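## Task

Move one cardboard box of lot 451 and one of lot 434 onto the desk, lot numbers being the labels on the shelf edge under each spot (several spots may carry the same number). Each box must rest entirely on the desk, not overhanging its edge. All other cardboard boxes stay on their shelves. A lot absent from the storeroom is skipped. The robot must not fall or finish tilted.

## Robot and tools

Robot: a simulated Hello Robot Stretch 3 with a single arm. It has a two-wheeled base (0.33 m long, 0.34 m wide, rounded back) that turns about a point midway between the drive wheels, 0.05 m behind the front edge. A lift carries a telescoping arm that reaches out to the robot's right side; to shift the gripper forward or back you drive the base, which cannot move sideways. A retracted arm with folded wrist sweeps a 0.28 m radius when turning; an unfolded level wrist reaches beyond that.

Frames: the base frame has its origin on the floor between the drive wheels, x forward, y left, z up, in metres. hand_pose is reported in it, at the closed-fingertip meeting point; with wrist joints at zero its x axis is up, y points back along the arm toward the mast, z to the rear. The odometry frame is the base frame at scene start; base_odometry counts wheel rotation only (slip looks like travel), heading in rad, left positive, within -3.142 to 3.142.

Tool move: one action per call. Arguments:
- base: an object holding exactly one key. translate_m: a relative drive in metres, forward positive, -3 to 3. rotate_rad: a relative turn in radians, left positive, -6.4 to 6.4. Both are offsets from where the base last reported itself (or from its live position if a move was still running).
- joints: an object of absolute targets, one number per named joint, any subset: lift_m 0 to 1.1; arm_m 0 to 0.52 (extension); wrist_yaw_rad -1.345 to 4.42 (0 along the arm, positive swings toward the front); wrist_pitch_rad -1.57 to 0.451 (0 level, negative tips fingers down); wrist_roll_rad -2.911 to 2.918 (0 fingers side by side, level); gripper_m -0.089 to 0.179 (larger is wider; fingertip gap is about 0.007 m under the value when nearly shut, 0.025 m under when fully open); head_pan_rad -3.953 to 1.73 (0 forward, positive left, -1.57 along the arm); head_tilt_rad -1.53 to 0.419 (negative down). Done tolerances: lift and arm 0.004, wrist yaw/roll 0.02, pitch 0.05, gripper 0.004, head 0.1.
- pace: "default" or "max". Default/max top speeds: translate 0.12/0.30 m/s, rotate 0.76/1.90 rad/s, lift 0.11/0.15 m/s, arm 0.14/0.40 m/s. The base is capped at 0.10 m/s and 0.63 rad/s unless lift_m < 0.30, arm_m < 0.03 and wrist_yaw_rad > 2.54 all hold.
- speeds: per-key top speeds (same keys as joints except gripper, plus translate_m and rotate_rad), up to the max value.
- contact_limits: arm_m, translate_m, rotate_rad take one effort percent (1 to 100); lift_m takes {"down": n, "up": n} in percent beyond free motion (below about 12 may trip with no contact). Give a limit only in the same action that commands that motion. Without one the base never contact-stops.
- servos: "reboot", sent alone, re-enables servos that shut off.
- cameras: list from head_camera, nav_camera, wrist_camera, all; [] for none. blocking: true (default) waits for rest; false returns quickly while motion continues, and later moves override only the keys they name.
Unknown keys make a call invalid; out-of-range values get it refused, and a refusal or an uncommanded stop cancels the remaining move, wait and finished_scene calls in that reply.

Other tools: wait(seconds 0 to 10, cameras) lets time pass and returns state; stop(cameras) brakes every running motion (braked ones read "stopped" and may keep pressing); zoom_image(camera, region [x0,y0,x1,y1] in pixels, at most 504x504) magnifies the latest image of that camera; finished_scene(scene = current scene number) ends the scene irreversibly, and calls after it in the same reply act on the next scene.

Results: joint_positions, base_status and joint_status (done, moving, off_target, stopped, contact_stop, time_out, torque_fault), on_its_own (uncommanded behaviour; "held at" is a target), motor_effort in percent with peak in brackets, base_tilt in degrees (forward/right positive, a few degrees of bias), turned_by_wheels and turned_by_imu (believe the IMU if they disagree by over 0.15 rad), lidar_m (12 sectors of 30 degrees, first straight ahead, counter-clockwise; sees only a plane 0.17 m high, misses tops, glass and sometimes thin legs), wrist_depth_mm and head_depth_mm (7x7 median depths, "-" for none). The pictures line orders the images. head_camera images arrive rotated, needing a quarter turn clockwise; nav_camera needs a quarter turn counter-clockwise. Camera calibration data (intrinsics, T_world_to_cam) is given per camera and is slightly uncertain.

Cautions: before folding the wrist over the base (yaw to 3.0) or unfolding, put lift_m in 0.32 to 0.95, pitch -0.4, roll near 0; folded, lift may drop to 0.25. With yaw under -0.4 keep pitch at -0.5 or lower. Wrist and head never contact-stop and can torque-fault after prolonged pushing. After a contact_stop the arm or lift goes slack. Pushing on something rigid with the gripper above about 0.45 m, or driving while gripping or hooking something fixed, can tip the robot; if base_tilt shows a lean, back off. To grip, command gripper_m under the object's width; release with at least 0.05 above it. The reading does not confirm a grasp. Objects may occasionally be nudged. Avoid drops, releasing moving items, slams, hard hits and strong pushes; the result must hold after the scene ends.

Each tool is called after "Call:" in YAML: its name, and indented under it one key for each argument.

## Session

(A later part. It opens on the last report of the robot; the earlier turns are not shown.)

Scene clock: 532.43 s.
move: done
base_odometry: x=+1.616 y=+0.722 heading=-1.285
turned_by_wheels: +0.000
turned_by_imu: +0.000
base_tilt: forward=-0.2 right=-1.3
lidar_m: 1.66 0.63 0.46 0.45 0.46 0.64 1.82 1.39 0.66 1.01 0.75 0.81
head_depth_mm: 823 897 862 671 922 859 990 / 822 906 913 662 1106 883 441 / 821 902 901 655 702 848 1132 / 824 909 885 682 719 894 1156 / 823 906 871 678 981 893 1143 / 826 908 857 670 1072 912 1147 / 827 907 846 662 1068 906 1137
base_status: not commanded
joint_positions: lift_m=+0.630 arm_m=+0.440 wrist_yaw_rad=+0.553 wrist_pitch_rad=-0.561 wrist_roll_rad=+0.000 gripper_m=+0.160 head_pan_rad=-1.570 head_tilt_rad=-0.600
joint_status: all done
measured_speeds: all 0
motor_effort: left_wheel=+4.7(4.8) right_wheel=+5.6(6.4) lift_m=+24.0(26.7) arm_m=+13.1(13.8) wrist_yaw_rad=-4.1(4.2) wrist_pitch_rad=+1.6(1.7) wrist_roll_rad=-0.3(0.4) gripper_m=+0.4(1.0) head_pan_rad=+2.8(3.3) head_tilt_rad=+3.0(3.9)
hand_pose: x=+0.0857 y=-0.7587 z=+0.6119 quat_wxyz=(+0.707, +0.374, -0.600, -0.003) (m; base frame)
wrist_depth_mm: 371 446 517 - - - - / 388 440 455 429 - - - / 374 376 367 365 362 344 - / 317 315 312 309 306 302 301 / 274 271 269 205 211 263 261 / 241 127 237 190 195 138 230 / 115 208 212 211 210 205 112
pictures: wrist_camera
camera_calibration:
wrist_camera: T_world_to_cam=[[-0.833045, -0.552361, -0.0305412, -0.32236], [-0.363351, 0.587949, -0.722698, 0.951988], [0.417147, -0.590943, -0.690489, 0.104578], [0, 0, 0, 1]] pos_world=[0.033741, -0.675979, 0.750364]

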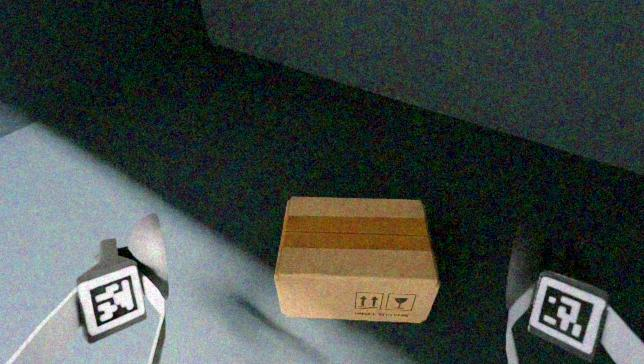

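Call:
move:
  base: {"translate_m":-0.005}
  joints: {"arm_m":0.456}
  cameras: []

Call:
move:
  joints: {"lift_m":0.586}
  speeds: {"lift_m":0.04}
  contact_limits: {"lift_m":{"down":15}}
  cameras: ["wrist_camera"]

Scene clock: 542.90 s.
move: done
base_odometry: x=+1.615 y=+0.726 heading=-1.285
turned_by_wheels: +0.000
turned_by_imu: +0.000
base_tilt: forward=-0.4 right=-1.2
lidar_m: 1.66 0.63 0.46 0.45 0.46 0.64 1.82 1.39 0.65 1.01 0.75 0.81
head_depth_mm: 822 892 856 672 910 861 988 / 823 904 913 661 1101 880 440 / 825 908 898 655 700 847 1131 / 828 906 884 681 739 895 1160 / 826 911 873 675 1010 892 1152 / 827 906 859 669 1069 911 1143 / 826 910 846 663 1066 902 1139
base_status: done
joint_positions: lift_m=+0.630 arm_m=+0.456 wrist_yaw_rad=+0.553 wrist_pitch_rad=-0.561 wrist_roll_rad=+0.000 gripper_m=+0.160 head_pan_rad=-1.570 head_tilt_rad=-0.600
joint_status: all done
measured_speeds: all 0
motor_effort: left_wheel=-4.9(7.5) right_wheel=-6.2(8.9) lift_m=+25.8(25.8) arm_m=+13.3(14.7) wrist_yaw_rad=-3.6(4.2) wrist_pitch_rad=+1.7(1.7) wrist_roll_rad=-0.2(0.4) gripper_m=+0.9(1.3) head_pan_rad=+2.5(3.2) head_tilt_rad=+2.5(3.6)
hand_pose: x=+0.0857 y=-0.7748 z=+0.6119 quat_wxyz=(+0.707, +0.374, -0.600, -0.003) (m; base frame)
wrist_depth_mm: 371 450 - - - - - / 394 439 452 427 - - - / 374 374 370 364 360 336 - / 318 313 311 309 305 302 298 / 272 271 269 206 252 263 262 / 241 127 231 184 188 137 231 / 115 209 211 203 205 205 112
pictures: none
No camera images: "cameras" was empty.

Scene clock: 544.50 s.
move: done
base_odometry: x=+1.615 y=+0.726 heading=-1.285
turned_by_wheels: +0.000
turned_by_imu: +0.000
base_tilt: forward=-0.3 right=-1.0
lidar_m: 1.66 0.63 0.46 0.45 0.46 0.64 1.82 1.39 0.66 1.01 0.75 0.81
head_depth_mm: 824 889 860 670 908 860 990 / 823 902 916 664 1101 908 1055 / 824 903 898 656 766 620 1087 / 830 907 885 684 763 869 1153 / 825 908 874 676 1008 890 1153 / 825 905 858 668 1069 912 1145 / 826 909 845 661 1064 905 1145
base_status: not commanded
joint_positions: lift_m=+0.586 arm_m=+0.456 wrist_yaw_rad=+0.553 wrist_pitch_rad=-0.561 wrist_roll_rad=+0.000 gripper_m=+0.160 head_pan_rad=-1.570 head_tilt_rad=-0.600
joint_status: all done
measured_speeds: all 0
motor_effort: left_wheel=-5.6(5.7) right_wheel=-6.3(7.0) lift_m=+25.5(26.8) arm_m=+12.5(14.1) wrist_yaw_rad=-3.2(4.4) wrist_pitch_rad=+1.6(1.8) wrist_roll_rad=+0.0(0.3) gripper_m=+0.3(0.9) head_pan_rad=+3.0(3.0) head_tilt_rad=+3.3(3.6)
contact_limits: lift_m down 15 (down: maximum 72; up: maximum 65)
hand_pose: x=+0.0857 y=-0.7748 z=+0.5679 quat_wxyz=(+0.707, +0.374, -0.600, -0.003) (m; base frame)
wrist_depth_mm: 374 436 442 - - - - / 368 368 363 358 338 - - / 301 298 295 290 289 285 274 / 253 250 241 174 184 248 240 / 218 215 203 151 153 209 209 / 191 127 181 169 173 176 179 / 115 164 168 168 167 162 112
pictures: wrist_camera
camera_calibration:
wrist_camera: T_world_to_cam=[[-0.833102, -0.552277, -0.0305227, -0.332494], [-0.36335, 0.588044, -0.722621, 0.929608], [0.417036, -0.590926, -0.69057, 0.0648143], [0, 0, 0, 1]] pos_world=[0.0337412, -0.691979, 0.706364]

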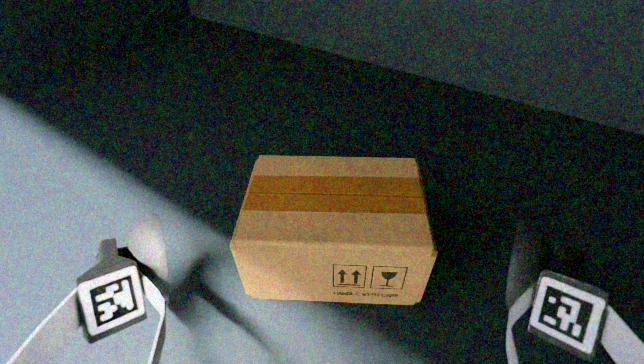

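Call:
move:
  joints: {"gripper_m":0.06}
  cameras: ["wrist_camera"]

Call:
move:
  joints: {"lift_m":0.68}
  cameras: ["wrist_camera"]

Scene clock: 552.50 s.
move: done
base_odometry: x=+1.615 y=+0.726 heading=-1.285
turned_by_wheels: +0.000
turned_by_imu: +0.000
base_tilt: forward=-0.3 right=-1.2
lidar_m: 1.66 0.63 0.46 0.45 0.46 0.64 1.83 1.39 0.65 1.01 0.75 0.81
head_depth_mm: 823 894 858 670 910 862 989 / 822 904 911 664 1100 904 1056 / 823 908 894 655 766 620 1087 / 825 905 887 682 767 870 1156 / 827 905 874 678 990 891 1148 / 826 908 861 668 1073 909 1149 / 827 908 845 662 1063 908 1140
base_status: not commanded
joint_positions: lift_m=+0.586 arm_m=+0.456 wrist_yaw_rad=+0.553 wrist_pitch_rad=-0.561 wrist_roll_rad=+0.000 gripper_m=+0.061 head_pan_rad=-1.570 head_tilt_rad=-0.600
joint_status: all done
measured_speeds: all 0
motor_effort: left_wheel=-4.7(5.8) right_wheel=-6.8(6.9) lift_m=+31.2(31.6) arm_m=+10.0(11.2) wrist_yaw_rad=-3.1(4.3) wrist_pitch_rad=+1.6(1.7) wrist_roll_rad=-0.1(0.3) gripper_m=-10.2(83.5) head_pan_rad=+2.4(3.1) head_tilt_rad=+2.6(3.4)
contact_limits: lift_m down 15 (down: maximum 72; up: maximum 65)
hand_pose: x=+0.0856 y=-0.7747 z=+0.5679 quat_wxyz=(+0.707, +0.374, -0.600, -0.003) (m; base frame)
wrist_depth_mm: 371 435 443 - - - - / 366 366 363 359 339 - - / 302 297 293 291 288 285 272 / 253 250 242 174 184 249 239 / 217 217 153 151 148 209 208 / 192 190 160 168 157 184 184 / 175 163 165 168 167 124 165
pictures: wrist_camera
camera_calibration:
wrist_camera: T_world_to_cam=[[-0.833102, -0.552277, -0.0305227, -0.332494], [-0.36335, 0.588044, -0.722621, 0.929608], [0.417036, -0.590926, -0.69057, 0.0648143], [0, 0, 0, 1]] pos_world=[0.0337412, -0.691979, 0.706364]

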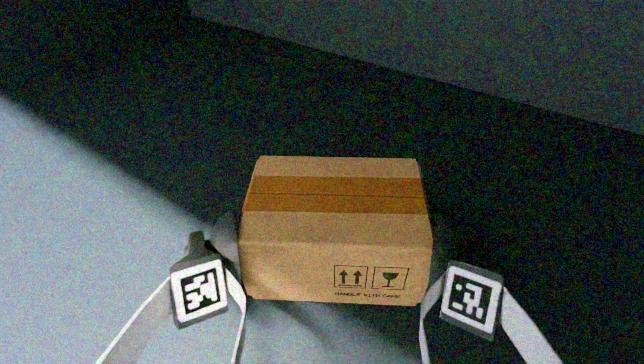

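Scene clock: 554.20 s.
move: done
base_odometry: x=+1.615 y=+0.726 heading=-1.285
turned_by_wheels: +0.000
turned_by_imu: +0.000
base_tilt: forward=-0.3 right=-1.2
lidar_m: 1.67 0.62 0.46 0.45 0.46 0.64 1.82 1.39 0.66 1.01 0.75 0.81
head_depth_mm: 822 893 861 671 912 860 972 / 824 904 913 664 1101 489 383 / 826 903 898 653 650 851 1155 / 826 904 887 653 751 894 1155 / 825 902 870 676 971 892 1153 / 826 905 857 669 1074 912 1144 / 829 906 844 661 1066 908 1141
base_status: not commanded
joint_positions: lift_m=+0.680 arm_m=+0.456 wrist_yaw_rad=+0.553 wrist_pitch_rad=-0.569 wrist_roll_rad=+0.000 gripper_m=+0.061 head_pan_rad=-1.570 head_tilt_rad=-0.600
joint_status: all done
measured_speeds: all 0
motor_effort: left_wheel=-5.4(5.6) right_wheel=-6.4(7.2) lift_m=+31.3(34.9) arm_m=+8.4(10.3) wrist_yaw_rad=-3.7(4.5) wrist_pitch_rad=+3.1(3.3) wrist_roll_rad=-0.3(0.3) gripper_m=-9.8(10.8) head_pan_rad=+2.3(3.0) head_tilt_rad=+2.6(3.8)
hand_pose: x=+0.0850 y=-0.7737 z=+0.6603 quat_wxyz=(+0.707, +0.376, -0.598, -0.006) (m; base frame)
wrist_depth_mm: 372 447 - - - - - / 392 473 517 - - - - / 414 453 448 443 409 - - / 389 382 370 177 359 361 - / 334 333 153 151 149 321 315 / 295 293 159 165 156 284 282 / 268 249 254 258 255 124 254
pictures: wrist_camera
camera_calibration:
wrist_camera: T_world_to_cam=[[-0.833227, -0.552075, -0.0307756, -0.329331], [-0.366388, 0.59295, -0.717057, 0.995919], [0.414117, -0.586195, -0.696335, 0.137253], [0, 0, 0, 1]] pos_world=[0.033647, -0.691889, 0.799569]

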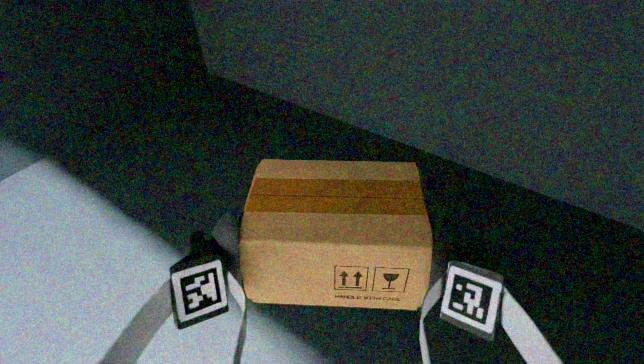

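Call:
move:
  joints: {"arm_m":0}
  cameras: []

Call:
move:
  base: {"translate_m":-0.9}
  joints: {"lift_m":0.85}
  cameras: []

Call:
move:
  base: {"translate_m":-0.8}
  cameras: []

Call:
move:
  base: {"rotate_rad":-1.595}
  cameras: ["wrist_camera"]

Scene clock: 571.70 s.
move: done
base_odometry: x=+1.615 y=+0.726 heading=-1.285
turned_by_wheels: +0.000
turned_by_imu: +0.000
base_tilt: forward=-0.4 right=-1.2
lidar_m: 1.67 0.63 0.46 0.45 0.46 0.64 1.82 1.39 0.65 1.01 0.75 0.81
head_depth_mm: 824 894 863 671 910 859 990 / 821 902 914 663 1104 906 1137 / 827 905 899 656 1089 901 1164 / 825 906 886 682 1087 894 1158 / 827 905 873 676 1080 890 1145 / 826 907 858 671 1073 909 1148 / 828 908 849 664 1065 907 1141
base_status: not commanded
joint_positions: lift_m=+0.680 arm_m=+0.001 wrist_yaw_rad=+0.553 wrist_pitch_rad=-0.570 wrist_roll_rad=+0.000 gripper_m=+0.061 head_pan_rad=-1.570 head_tilt_rad=-0.600
joint_status: all done
measured_speeds: all 0
motor_effort: left_wheel=-5.2(5.7) right_wheel=-6.8(6.9) lift_m=+30.0(31.7) arm_m=-12.9(14.4) wrist_yaw_rad=-2.3(4.4) wrist_pitch_rad=+3.1(3.3) wrist_roll_rad=+0.1(0.3) gripper_m=-9.9(10.9) head_pan_rad=+2.3(2.7) head_tilt_rad=+2.2(4.0)
hand_pose: x=+0.0849 y=-0.3182 z=+0.6602 quat_wxyz=(+0.707, +0.376, -0.598, -0.006) (m; base frame)
wrist_depth_mm: - - - - - - - / - - 569 520 514 508 505 / - - 676 481 440 438 434 / - - 795 177 183 386 368 / - - 153 151 150 - 339 / 870 890 158 165 156 - - / 815 756 768 769 - 106 -
pictures: none
No camera images: "cameras" was empty.

Scene clock: 581.83 s.
move: done
base_odometry: x=+1.361 y=+1.590 heading=-1.285
turned_by_wheels: +0.000
turned_by_imu: +0.000
base_tilt: forward=-0.4 right=-1.4
lidar_m: 1.70 0.64 0.47 0.46 0.47 0.65 1.43 1.49 0.67 1.00 0.72 1.44
head_depth_mm: 814 900 927 670 1014 900 986 / 816 896 916 663 1101 907 - / 815 898 900 658 1094 906 1220 / 816 895 888 649 1089 893 1162 / 817 898 870 643 1082 868 301 / 818 906 858 667 1074 859 455 / 818 897 850 664 1068 876 1089
base_status: done
joint_positions: lift_m=+0.850 arm_m=+0.001 wrist_yaw_rad=+0.553 wrist_pitch_rad=-0.570 wrist_roll_rad=+0.000 gripper_m=+0.061 head_pan_rad=-1.570 head_tilt_rad=-0.600
joint_status: all done
measured_speeds: all 0
motor_effort: left_wheel=-3.7(13.0) right_wheel=-8.4(11.6) lift_m=+24.6(34.3) arm_m=-9.4(13.1) wrist_yaw_rad=-2.4(4.8) wrist_pitch_rad=+3.3(3.4) wrist_roll_rad=+0.0(0.4) gripper_m=-10.3(10.9) head_pan_rad=+2.1(2.6) head_tilt_rad=+1.8(3.6)
hand_pose: x=+0.0849 y=-0.3182 z=+0.8302 quat_wxyz=(+0.707, +0.376, -0.598, -0.006) (m; base frame)
wrist_depth_mm: - - - - - - - / - - - - - - - / - - 687 - - - - / - - - 177 170 520 - / - - 153 151 150 521 - / - - 158 165 156 - - / 983 929 935 926 - 107 -
pictures: none
No camera images: "cameras" was empty.

Scene clock: 590.97 s.
move: done
base_odometry: x=+1.136 y=+2.357 heading=-1.285
turned_by_wheels: +0.000
turned_by_imu: -0.001
base_tilt: forward=-0.3 right=-1.2
lidar_m: 1.73 0.65 0.48 0.46 0.48 0.66 0.64 0.66 0.92 2.59 0.67 1.36
head_depth_mm: 1888 1841 1786 1743 1702 1485 1337 / 2632 2724 2653 2347 1861 1479 - / 2729 2997 3225 2460 1854 1488 1292 / 2733 2968 3210 2445 1851 1467 1231 / 2708 2944 3226 2413 1817 1465 301 / 2748 2966 3148 2445 1815 1449 455 / 2733 2914 3157 2098 1162 1124 1078
base_status: done
joint_positions: lift_m=+0.850 arm_m=+0.001 wrist_yaw_rad=+0.553 wrist_pitch_rad=-0.570 wrist_roll_rad=+0.000 gripper_m=+0.061 head_pan_rad=-1.570 head_tilt_rad=-0.600
joint_status: not commanded
measured_speeds: all 0
motor_effort: left_wheel=-8.8(12.4) right_wheel=-2.0(12.8) lift_m=+25.1(25.8) arm_m=-7.8(10.4) wrist_yaw_rad=-2.1(4.5) wrist_pitch_rad=+3.1(3.3) wrist_roll_rad=-0.1(0.5) gripper_m=-10.2(10.9) head_pan_rad=+1.5(2.1) head_tilt_rad=+1.3(2.8)
hand_pose: x=+0.0849 y=-0.3182 z=+0.8302 quat_wxyz=(+0.707, +0.376, -0.598, -0.006) (m; base frame)
wrist_depth_mm: - - - - - - - / - - 875 - - - - / - - - - - - - / - - - 177 - - - / - - 153 151 149 - - / - - 158 165 156 - - / 974 929 937 932 915 124 924
pictures: none
No camera images: "cameras" was empty.

Scene clock: 594.60 s.
move: done
base_odometry: x=+1.136 y=+2.357 heading=-2.880
turned_by_wheels: -1.595
turned_by_imu: -1.570
base_tilt: forward=-0.3 right=-1.2
lidar_m: 2.47 0.66 1.37 1.81 0.66 0.48 0.46 0.48 0.66 0.64 0.66 0.91
head_depth_mm: 506 557 621 699 798 927 1028 / 505 557 618 697 797 929 - / 506 558 620 698 795 930 1052 / 508 556 618 695 797 923 1024 / 507 557 618 697 795 883 301 / 506 557 619 695 794 861 454 / 506 555 618 694 793 905 1051
base_status: done
joint_positions: lift_m=+0.850 arm_m=+0.001 wrist_yaw_rad=+0.553 wrist_pitch_rad=-0.570 wrist_roll_rad=+0.000 gripper_m=+0.060 head_pan_rad=-1.570 head_tilt_rad=-0.600
joint_status: not commanded
measured_speeds: all 0
motor_effort: left_wheel=+8.4(12.4) right_wheel=-9.9(12.9) lift_m=+25.4(26.2) arm_m=-12.5(13.4) wrist_yaw_rad=-2.2(4.5) wrist_pitch_rad=+3.3(3.3) wrist_roll_rad=+0.0(0.4) gripper_m=-10.4(10.9) head_pan_rad=+0.8(1.9) head_tilt_rad=+1.5(2.2)
hand_pose: x=+0.0849 y=-0.3182 z=+0.8302 quat_wxyz=(+0.707, +0.376, -0.598, -0.006) (m; base frame)
wrist_depth_mm: - - 576 478 408 353 314 / - - 620 531 446 384 338 / - - - 596 495 416 364 / - - - 177 506 459 394 / - - 153 151 149 488 435 / - - 158 165 156 528 474 / 973 929 926 950 890 118 526
pictures: wrist_camera
camera_calibration:
wrist_camera: T_world_to_cam=[[-0.83327, -0.552008, -0.0307946, -0.0726521], [-0.366623, 0.593401, -0.716563, 0.847355], [0.413822, -0.585801, -0.696842, 0.523107], [0, 0, 0, 1]] pos_world=[0.0336475, -0.236489, 0.96947]

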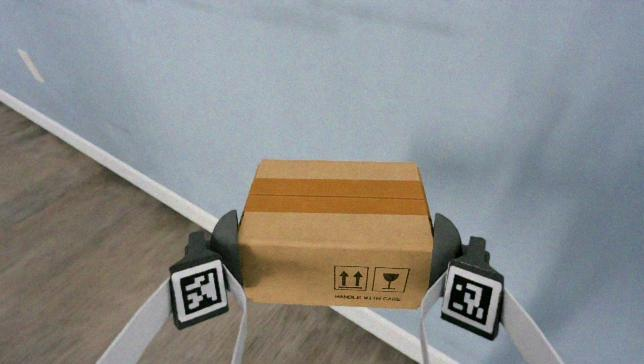

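Call:
move:
  base: {"translate_m":1.05}
  cameras: []

Call:
move:
  base: {"translate_m":1.05}
  cameras: ["nav_camera"]

Call:
move:
  base: {"rotate_rad":1.6}
  cameras: ["nav_camera"]

Call:
move:
  base: {"translate_m":1.15}
  cameras: ["nav_camera","head_camera"]

Scene clock: 613.60 s.
move: done
base_odometry: x=+0.122 y=+2.086 heading=-2.880
turned_by_wheels: +0.000
turned_by_imu: +0.000
base_tilt: forward=-0.3 right=-1.3
lidar_m: 2.24 1.95 2.70 0.38 0.39 0.54 1.50 0.91 0.66 0.64 0.66 0.91
head_depth_mm: 508 559 621 700 799 930 1029 / 508 559 620 697 798 928 - / 508 559 620 699 799 930 1052 / 508 556 619 698 795 929 1023 / 506 558 618 696 794 886 301 / 507 556 618 698 794 866 454 / 508 557 618 696 794 904 1047
base_status: done
joint_positions: lift_m=+0.850 arm_m=+0.001 wrist_yaw_rad=+0.553 wrist_pitch_rad=-0.570 wrist_roll_rad=+0.000 gripper_m=+0.060 head_pan_rad=-1.570 head_tilt_rad=-0.600
joint_status: not commanded
measured_speeds: all 0
motor_effort: left_wheel=+5.3(11.9) right_wheel=+5.5(10.7) lift_m=+27.0(27.5) arm_m=-7.1(12.3) wrist_yaw_rad=-3.7(4.4) wrist_pitch_rad=+3.2(3.4) wrist_roll_rad=-0.2(0.5) gripper_m=-10.6(10.9) head_pan_rad=+1.2(1.8) head_tilt_rad=+0.5(2.4)
hand_pose: x=+0.0849 y=-0.3182 z=+0.8302 quat_wxyz=(+0.707, +0.376, -0.598, -0.006) (m; base frame)
wrist_depth_mm: - - 571 478 408 355 316 / - - 616 533 446 383 340 / - - - 587 498 420 362 / - - - 177 497 460 396 / - - 153 151 149 496 428 / - - 159 165 156 532 473 / 968 927 922 939 895 118 525
pictures: none
No camera images: "cameras" was empty.

Scene clock: 625.23 s.
move: done
base_odometry: x=-0.892 y=+1.814 heading=-2.880
turned_by_wheels: +0.000
turned_by_imu: +0.000
base_tilt: forward=-0.4 right=-1.2
lidar_m: 1.20 1.09 1.08 3.63 1.54 1.15 1.49 0.91 0.66 0.64 0.66 0.91
head_depth_mm: 509 559 621 697 798 933 1023 / 509 560 619 700 798 934 - / 509 559 620 700 797 929 1056 / 507 558 618 697 796 930 1032 / 507 559 620 698 798 887 301 / 508 557 619 698 797 865 454 / 507 557 618 695 799 902 1052
base_status: done
joint_positions: lift_m=+0.850 arm_m=+0.001 wrist_yaw_rad=+0.553 wrist_pitch_rad=-0.570 wrist_roll_rad=+0.000 gripper_m=+0.061 head_pan_rad=-1.570 head_tilt_rad=-0.600
joint_status: not commanded
measured_speeds: all 0
motor_effort: left_wheel=+2.7(10.0) right_wheel=+6.9(10.6) lift_m=+28.2(28.8) arm_m=-1.6(7.0) wrist_yaw_rad=-3.3(4.5) wrist_pitch_rad=+3.3(3.4) wrist_roll_rad=-0.1(0.3) gripper_m=-10.4(10.9) head_pan_rad=-0.4(1.1) head_tilt_rad=+0.4(1.9)
hand_pose: x=+0.0849 y=-0.3182 z=+0.8302 quat_wxyz=(+0.707, +0.376, -0.598, -0.006) (m; base frame)
wrist_depth_mm: 934 - 577 480 409 355 317 / - - 616 534 451 386 336 / - - - 588 492 419 364 / - - - 176 498 459 397 / - - 153 151 149 501 432 / - - 158 164 156 532 476 / 970 938 932 947 895 118 530
pictures: nav_camera (sideways)
camera_calibration:
nav_camera: T_world_to_cam=[[0.0175178, -0.542579, 0.839822, -1.04979], [-0.999788, -0.018574, 0.00885454, 0.044798], [0.0107945, -0.8398, -0.542789, 0.659577], [0, 0, 0, 1]] pos_world=[0.0560587, -0.0148501, 1.23925]

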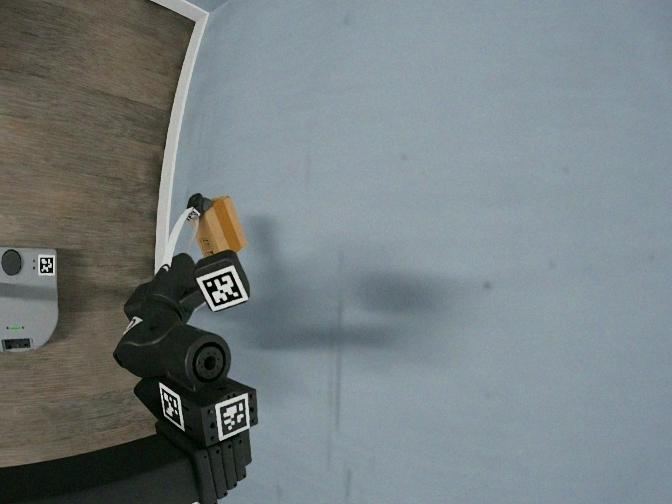

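Scene clock: 628.87 s.
move: done
base_odometry: x=-0.892 y=+1.814 heading=-1.280
turned_by_wheels: +1.600
turned_by_imu: +1.574
base_tilt: forward=-0.3 right=-1.3
lidar_m: 3.62 1.51 1.15 1.57 0.90 0.66 0.64 0.67 0.92 1.20 1.07 1.08
head_depth_mm: 982 1073 1196 1350 1528 1500 1339 / 982 1081 1196 1342 1543 1486 - / 983 1084 1200 1344 1538 1481 1294 / 985 1082 1200 1353 1541 1475 1237 / 984 1082 1195 1351 1542 1461 301 / 985 1080 1202 1343 1557 1457 453 / 993 1092 1210 1362 1552 1449 1157
base_status: done
joint_positions: lift_m=+0.850 arm_m=+0.001 wrist_yaw_rad=+0.553 wrist_pitch_rad=-0.570 wrist_roll_rad=+0.000 gripper_m=+0.060 head_pan_rad=-1.570 head_tilt_rad=-0.600
joint_status: not commanded
measured_speeds: all 0
motor_effort: left_wheel=-8.6(13.5) right_wheel=+9.4(12.4) lift_m=+28.4(29.0) arm_m=-9.1(9.1) wrist_yaw_rad=-2.1(4.1) wrist_pitch_rad=+3.2(3.4) wrist_roll_rad=+0.0(0.4) gripper_m=-10.4(10.8) head_pan_rad=-0.1(0.7) head_tilt_rad=+1.1(1.1)
hand_pose: x=+0.0849 y=-0.3182 z=+0.8302 quat_wxyz=(+0.707, +0.376, -0.598, -0.006) (m; base frame)
wrist_depth_mm: - - - - - - - / - - - - - - - / - - - - - - - / - - - 177 - - - / - - 153 151 150 - - / - - 158 165 156 - - / 980 922 935 945 925 124 925
pictures: nav_camera (sideways)
camera_calibration:
nav_camera: T_world_to_cam=[[0.0175178, -0.542579, 0.839822, -1.04979], [-0.999788, -0.018574, 0.00885454, 0.044798], [0.0107945, -0.8398, -0.542789, 0.659577], [0, 0, 0, 1]] pos_world=[0.0560587, -0.0148501, 1.23925]

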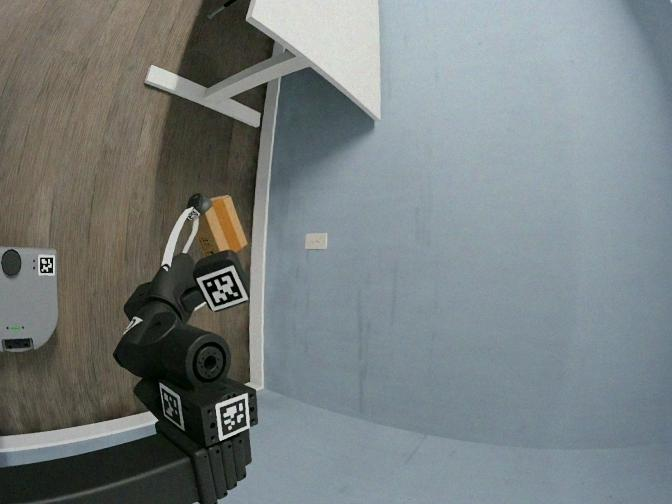

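Scene clock: 641.50 s.
move: done
base_odometry: x=-0.563 y=+0.712 heading=-1.280
turned_by_wheels: +0.000
turned_by_imu: -0.001
base_tilt: forward=-0.3 right=-1.1
lidar_m: 2.49 1.49 1.10 1.07 1.11 1.84 1.78 1.71 0.84 0.71 0.71 1.16
head_depth_mm: 994 1094 1202 1135 841 688 1347 / 996 1089 1216 1126 835 686 - / 996 1097 1216 1114 830 679 1295 / 1000 1098 1223 1096 825 677 1232 / 998 1100 1224 1093 817 653 300 / 1003 1097 1220 1077 814 650 454 / 1005 1102 1227 1069 806 663 1159
base_status: done
joint_positions: lift_m=+0.850 arm_m=+0.001 wrist_yaw_rad=+0.553 wrist_pitch_rad=-0.570 wrist_roll_rad=+0.000 gripper_m=+0.060 head_pan_rad=-1.570 head_tilt_rad=-0.600
joint_status: not commanded
measured_speeds: all 0
motor_effort: left_wheel=+4.9(8.9) right_wheel=+5.0(14.3) lift_m=+29.3(30.2) arm_m=+0.4(13.2) wrist_yaw_rad=-2.0(4.4) wrist_pitch_rad=+3.3(3.4) wrist_roll_rad=-0.3(0.4) gripper_m=-10.4(10.8) head_pan_rad=-0.4(1.4) head_tilt_rad=-0.4(1.4)
hand_pose: x=+0.0849 y=-0.3182 z=+0.8302 quat_wxyz=(+0.707, +0.376, -0.598, -0.006) (m; base frame)
wrist_depth_mm: - 639 - - - - - / - - - - - - - / - - - - - - - / - - - 177 170 - - / - - 153 151 149 - - / - - 158 164 156 - - / 996 950 923 912 909 124 -
pictures: head_camera (sideways), nav_camera (sideways)
camera_calibration:
head_camera: T_world_to_cam=[[-0.0467501, 0.519968, -0.852906, 1.12543], [0.997499, -0.0210139, -0.0674867, 0.0813543], [-0.0530138, -0.853927, -0.517685, 0.629597], [0, 0, 0, 1]] pos_world=[0.0048405, -0.0458489, 1.29131]
nav_camera: T_world_to_cam=[[0.0175178, -0.542579, 0.839822, -1.04979], [-0.999788, -0.018574, 0.00885454, 0.044798], [0.0107945, -0.8398, -0.542789, 0.659577], [0, 0, 0, 1]] pos_world=[0.0560587, -0.0148501, 1.23925]

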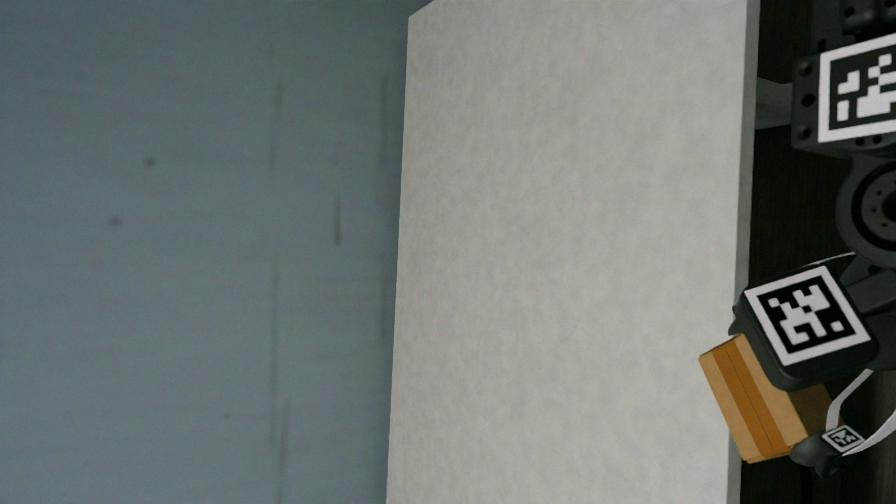

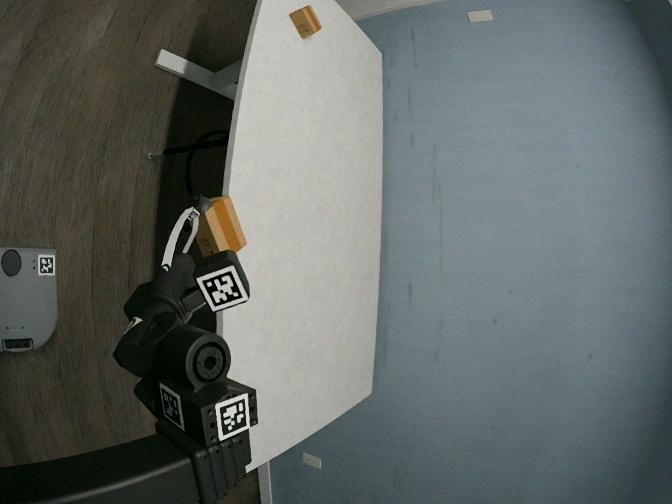

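Call:
move:
  joints: {"arm_m":0.28}
  cameras: []

Call:
move:
  joints: {"lift_m":0.79}
  cameras: []

Call:
move:
  joints: {"lift_m":0.766}
  speeds: {"lift_m":0.02}
  contact_limits: {"lift_m":{"down":14}}
  cameras: ["wrist_camera","head_camera"]

Scene clock: 653.10 s.
move: done
base_odometry: x=-0.563 y=+0.712 heading=-1.280
turned_by_wheels: +0.000
turned_by_imu: +0.000
base_tilt: forward=-0.3 right=-1.3
lidar_m: 2.49 1.49 1.10 1.06 1.11 1.84 1.78 1.71 0.84 0.71 0.71 1.16
head_depth_mm: 997 1093 1219 1131 360 288 - / 1001 1097 1214 1070 360 647 1212 / 999 1095 1215 441 472 680 1233 / 998 1094 1212 1052 497 675 1228 / 995 1096 1227 1090 737 672 1209 / 1001 1104 1225 1076 758 670 1216 / 1004 1104 1222 1068 805 665 1209
base_status: not commanded
joint_positions: lift_m=+0.850 arm_m=+0.280 wrist_yaw_rad=+0.553 wrist_pitch_rad=-0.570 wrist_roll_rad=+0.000 gripper_m=+0.061 head_pan_rad=-1.570 head_tilt_rad=-0.600
joint_status: all done
measured_speeds: all 0
motor_effort: left_wheel=+5.2(5.7) right_wheel=+4.5(5.5) lift_m=+30.3(30.6) arm_m=+12.3(15.3) wrist_yaw_rad=-2.3(4.2) wrist_pitch_rad=+3.2(3.4) wrist_roll_rad=-0.1(0.6) gripper_m=-10.4(10.9) head_pan_rad=-1.1(1.5) head_tilt_rad=-1.4(1.4)
hand_pose: x=+0.0849 y=-0.5976 z=+0.8302 quat_wxyz=(+0.707, +0.376, -0.598, -0.006) (m; base frame)
wrist_depth_mm: - - - - - - - / - - - - - - - / - - - - - - - / - - - 177 170 - - / - - 153 151 149 - - / - - 158 162 155 - - / - - - - - 106 -
pictures: none
No camera images: "cameras" was empty.

Scene clock: 654.47 s.
move: done
base_odometry: x=-0.563 y=+0.712 heading=-1.280
turned_by_wheels: +0.000
turned_by_imu: +0.000
base_tilt: forward=-0.2 right=-1.2
lidar_m: 2.49 1.49 1.11 1.07 1.11 1.84 1.78 1.71 0.83 0.71 0.71 1.16
head_depth_mm: 997 1099 1215 1135 842 367 291 / 996 1097 1215 1124 417 350 1185 / 1000 1100 1218 1109 486 677 1238 / 995 1098 1212 1100 494 658 1228 / 1001 1099 1224 1086 721 674 1211 / 998 1102 1220 1076 781 669 1210 / 1008 1099 1221 1066 802 666 1210
base_status: not commanded
joint_positions: lift_m=+0.790 arm_m=+0.280 wrist_yaw_rad=+0.553 wrist_pitch_rad=-0.570 wrist_roll_rad=+0.000 gripper_m=+0.061 head_pan_rad=-1.570 head_tilt_rad=-0.600
joint_status: all done
measured_speeds: all 0
motor_effort: left_wheel=+5.3(6.0) right_wheel=+4.4(5.0) lift_m=+25.7(29.9) arm_m=+9.5(12.8) wrist_yaw_rad=-2.9(4.2) wrist_pitch_rad=+3.2(3.4) wrist_roll_rad=+0.0(0.3) gripper_m=-10.3(10.6) head_pan_rad=-1.5(1.8) head_tilt_rad=-0.3(1.1)
hand_pose: x=+0.0849 y=-0.5976 z=+0.7701 quat_wxyz=(+0.707, +0.377, -0.598, -0.006) (m; base frame)
wrist_depth_mm: - - - - - - - / - - - - - - - / - - - - - - - / - - - 177 170 - - / - - 153 151 149 - - / - - 158 163 156 - - / - - - - - 107 -
pictures: none
No camera images: "cameras" was empty.

Scene clock: 656.07 s.
move: done
base_odometry: x=-0.563 y=+0.712 heading=-1.280
turned_by_wheels: +0.000
turned_by_imu: +0.000
base_tilt: forward=-0.4 right=-1.4
lidar_m: 2.49 1.49 1.10 1.07 1.11 1.84 1.78 1.70 0.83 0.71 0.71 1.16
head_depth_mm: 997 1090 1217 1137 842 673 315 / 997 1094 1223 1121 492 370 327 / 998 1092 1215 1111 484 665 1239 / 997 1098 1228 1098 508 641 1226 / 999 1097 1218 1086 738 673 1209 / 1006 1101 1221 1077 808 669 1215 / 1001 1101 1227 1070 805 668 1210
base_status: not commanded
joint_positions: lift_m=+0.766 arm_m=+0.280 wrist_yaw_rad=+0.553 wrist_pitch_rad=-0.540 wrist_roll_rad=+0.000 gripper_m=+0.061 head_pan_rad=-1.570 head_tilt_rad=-0.600
joint_status: all done
measured_speeds: all 0
motor_effort: left_wheel=+4.6(5.7) right_wheel=+5.0(5.3) lift_m=+21.3(26.4) arm_m=+6.6(10.0) wrist_yaw_rad=-2.3(4.5) wrist_pitch_rad=-2.2(3.4) wrist_roll_rad=-0.2(0.3) gripper_m=-10.2(10.7) head_pan_rad=-0.7(1.6) head_tilt_rad=-1.3(1.4)
contact_limits: lift_m down 14 (down: maximum 72; up: maximum 65)
hand_pose: x=+0.0873 y=-0.6016 z=+0.7523 quat_wxyz=(+0.707, +0.367, -0.604, +0.004) (m; base frame)
wrist_depth_mm: - - - - - - - / - - - - - - - / - - - - - - - / - - - 174 172 - - / - - 152 150 148 - - / - - 146 163 152 - - / - - - - - 107 -
pictures: head_camera (sideways), wrist_camera
camera_calibration:
head_camera: T_world_to_cam=[[-0.0467501, 0.519968, -0.852906, 1.12543], [0.997499, -0.0210139, -0.0674867, 0.0813543], [-0.0530138, -0.853927, -0.517685, 0.629597], [0, 0, 0, 1]] pos_world=[0.0048405, -0.0458489, 1.29131]
wrist_camera: T_world_to_cam=[[-0.832858, -0.552682, -0.0298548, -0.230594], [-0.355128, 0.574972, -0.737083, 0.963948], [0.424538, -0.603283, -0.675143, 0.274056], [0, 0, 0, 1]] pos_world=[0.0339262, -0.516355, 0.888652]

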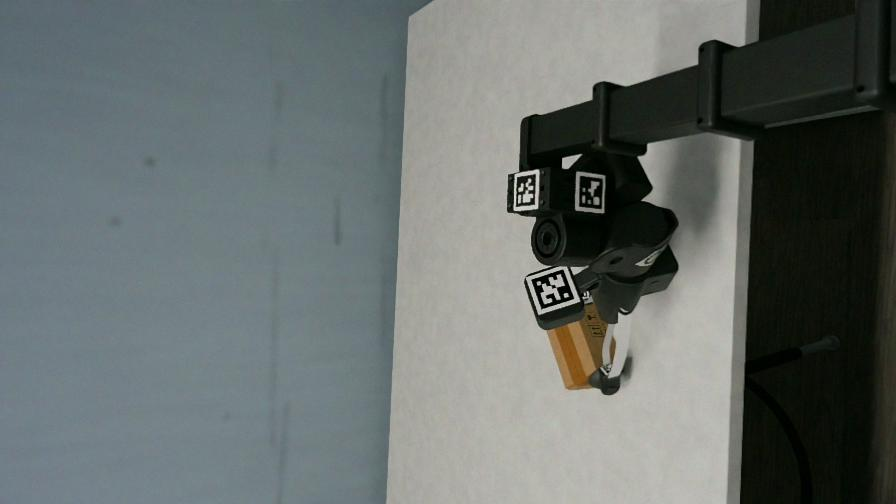

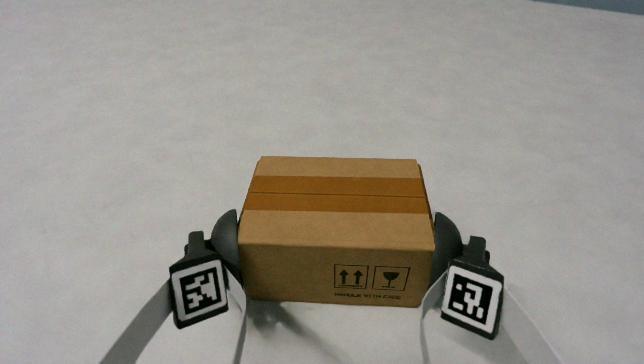

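Touching (pitch shifted). Release.

Call:
move:
  joints: {"gripper_m":0.17}
  cameras: []

Call:
move:
  joints: {"lift_m":0.92}
  cameras: ["wrist_camera"]

Call:
move:
  joints: {"arm_m":0}
  cameras: ["nav_camera"]

Scene clock: 664.00 s.
move: done
base_odometry: x=-0.563 y=+0.712 heading=-1.280
turned_by_wheels: +0.000
turned_by_imu: +0.000
base_tilt: forward=-0.2 right=-1.2
lidar_m: 2.49 1.49 1.10 1.06 1.11 1.84 1.78 1.71 0.84 0.71 0.71 1.16
head_depth_mm: 997 1094 1210 1134 840 671 316 / 994 1098 1205 1121 492 370 327 / 997 1093 1220 1113 484 663 1235 / 1001 1100 1218 1097 509 640 1223 / 999 1098 1225 1090 743 673 1214 / 1002 1103 1219 1077 808 669 1217 / 1000 1103 1225 1072 805 666 1211
base_status: not commanded
joint_positions: lift_m=+0.766 arm_m=+0.280 wrist_yaw_rad=+0.553 wrist_pitch_rad=-0.560 wrist_roll_rad=+0.000 gripper_m=+0.170 head_pan_rad=-1.570 head_tilt_rad=-0.600
joint_status: all done
measured_speeds: all 0
motor_effort: left_wheel=+5.1(5.4) right_wheel=+4.9(5.6) lift_m=+26.6(27.7) arm_m=-2.6(3.6) wrist_yaw_rad=-2.9(4.0) wrist_pitch_rad=+1.5(2.3) wrist_roll_rad=+0.0(0.3) gripper_m=+0.3(82.9) head_pan_rad=-1.1(2.0) head_tilt_rad=-0.6(1.5)
contact_limits: lift_m down 14 (down: maximum 72; up: maximum 65)
hand_pose: x=+0.0857 y=-0.5989 z=+0.7481 quat_wxyz=(+0.707, +0.374, -0.600, -0.003) (m; base frame)
wrist_depth_mm: - - - - - - - / - - - - - - - / - - - - - - - / - - 166 165 163 - - / - 143 152 151 146 - - / - 124 - 167 162 - - / - - - - - - 106
pictures: none
No camera images: "cameras" was empty.

Scene clock: 666.23 s.
move: done
base_odometry: x=-0.563 y=+0.712 heading=-1.280
turned_by_wheels: +0.000
turned_by_imu: +0.000
base_tilt: forward=-0.3 right=-1.3
lidar_m: 2.50 1.49 1.10 1.06 1.11 1.84 1.78 1.70 0.83 0.71 0.71 1.16
head_depth_mm: 997 1095 1207 345 - 689 1249 / 998 1095 1180 364 806 687 1213 / 995 1098 1157 423 826 680 1238 / 996 1093 1196 435 768 676 1233 / 1005 1100 1221 990 769 671 1205 / 997 1102 1224 1084 783 668 1215 / 1003 1100 1222 1071 805 665 1214
base_status: not commanded
joint_positions: lift_m=+0.920 arm_m=+0.280 wrist_yaw_rad=+0.553 wrist_pitch_rad=-0.561 wrist_roll_rad=+0.000 gripper_m=+0.170 head_pan_rad=-1.570 head_tilt_rad=-0.600
joint_status: all done
measured_speeds: all 0
motor_effort: left_wheel=+5.0(5.2) right_wheel=+4.0(5.2) lift_m=+31.1(33.6) arm_m=-7.5(8.0) wrist_yaw_rad=-2.1(4.0) wrist_pitch_rad=+1.6(1.7) wrist_roll_rad=-0.2(0.3) gripper_m=+0.9(1.3) head_pan_rad=-1.4(1.8) head_tilt_rad=-1.2(1.6)
hand_pose: x=+0.0856 y=-0.5988 z=+0.9019 quat_wxyz=(+0.707, +0.374, -0.600, -0.003) (m; base frame)
wrist_depth_mm: - - - - - - - / - - - - - - - / - - - - - - - / - - - - - - - / - 143 - - - - - / - 124 - 285 - - - / - - - 264 263 - 106
pictures: wrist_camera
camera_calibration:
wrist_camera: T_world_to_cam=[[-0.833188, -0.552148, -0.0304904, -0.225118], [-0.36324, 0.588034, -0.722684, 1.06758], [0.416958, -0.591057, -0.690506, 0.399277], [0, 0, 0, 1]] pos_world=[0.0337413, -0.516079, 1.04036]

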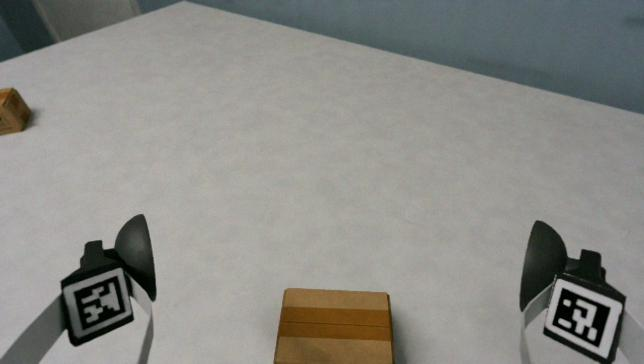

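Scene clock: 669.50 s.
move: done
base_odometry: x=-0.563 y=+0.712 heading=-1.280
turned_by_wheels: +0.000
turned_by_imu: +0.000
base_tilt: forward=-0.4 right=-1.2
lidar_m: 2.50 1.49 1.10 1.06 1.11 1.84 1.78 1.71 0.83 0.71 0.71 1.16
head_depth_mm: 993 1094 1216 1136 840 - - / 997 1095 1218 1125 836 727 - / 998 1096 1223 1109 829 683 - / 998 1101 1213 1102 823 658 - / 999 1103 1218 1091 768 - - / 996 1105 1219 1078 808 688 1142 / 1009 1101 1221 1067 805 666 1134
base_status: not commanded
joint_positions: lift_m=+0.920 arm_m=+0.001 wrist_yaw_rad=+0.553 wrist_pitch_rad=-0.561 wrist_roll_rad=+0.000 gripper_m=+0.170 head_pan_rad=-1.570 head_tilt_rad=-0.600
joint_status: all done
measured_speeds: all 0
motor_effort: left_wheel=+4.5(5.7) right_wheel=+4.7(5.6) lift_m=+24.9(31.4) arm_m=-13.0(14.7) wrist_yaw_rad=-2.4(4.2) wrist_pitch_rad=+1.6(1.8) wrist_roll_rad=+0.0(0.3) gripper_m=+0.5(1.1) head_pan_rad=-1.5(2.0) head_tilt_rad=-0.4(1.7)
hand_pose: x=+0.0856 y=-0.3194 z=+0.9019 quat_wxyz=(+0.707, +0.374, -0.600, -0.003) (m; base frame)
wrist_depth_mm: - - - - - - - / - - - - - - - / - - - - 451 - - / - - - - 430 - - / - - - - - - - / 123 141 - - - - - / 116 - - - - - 106
pictures: nav_camera (sideways)
camera_calibration:
nav_camera: T_world_to_cam=[[0.0175178, -0.542579, 0.839822, -1.04979], [-0.999788, -0.018574, 0.00885454, 0.044798], [0.0107945, -0.8398, -0.542789, 0.659577], [0, 0, 0, 1]] pos_world=[0.0560587, -0.0148501, 1.23925]

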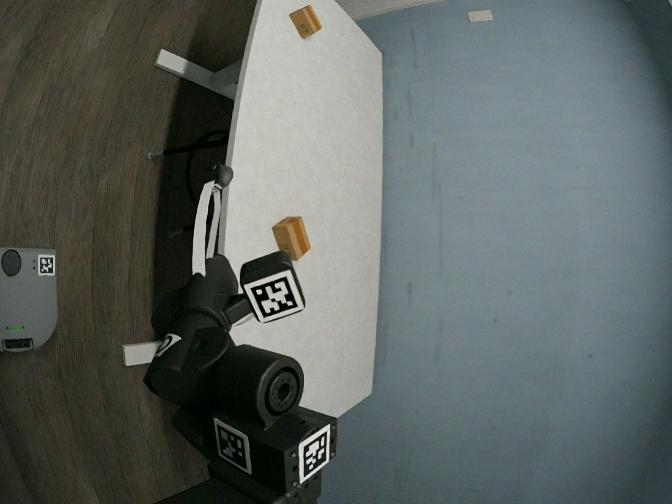

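Call:
finished_scene:
  scene: 2

The scene is finished: the task was done.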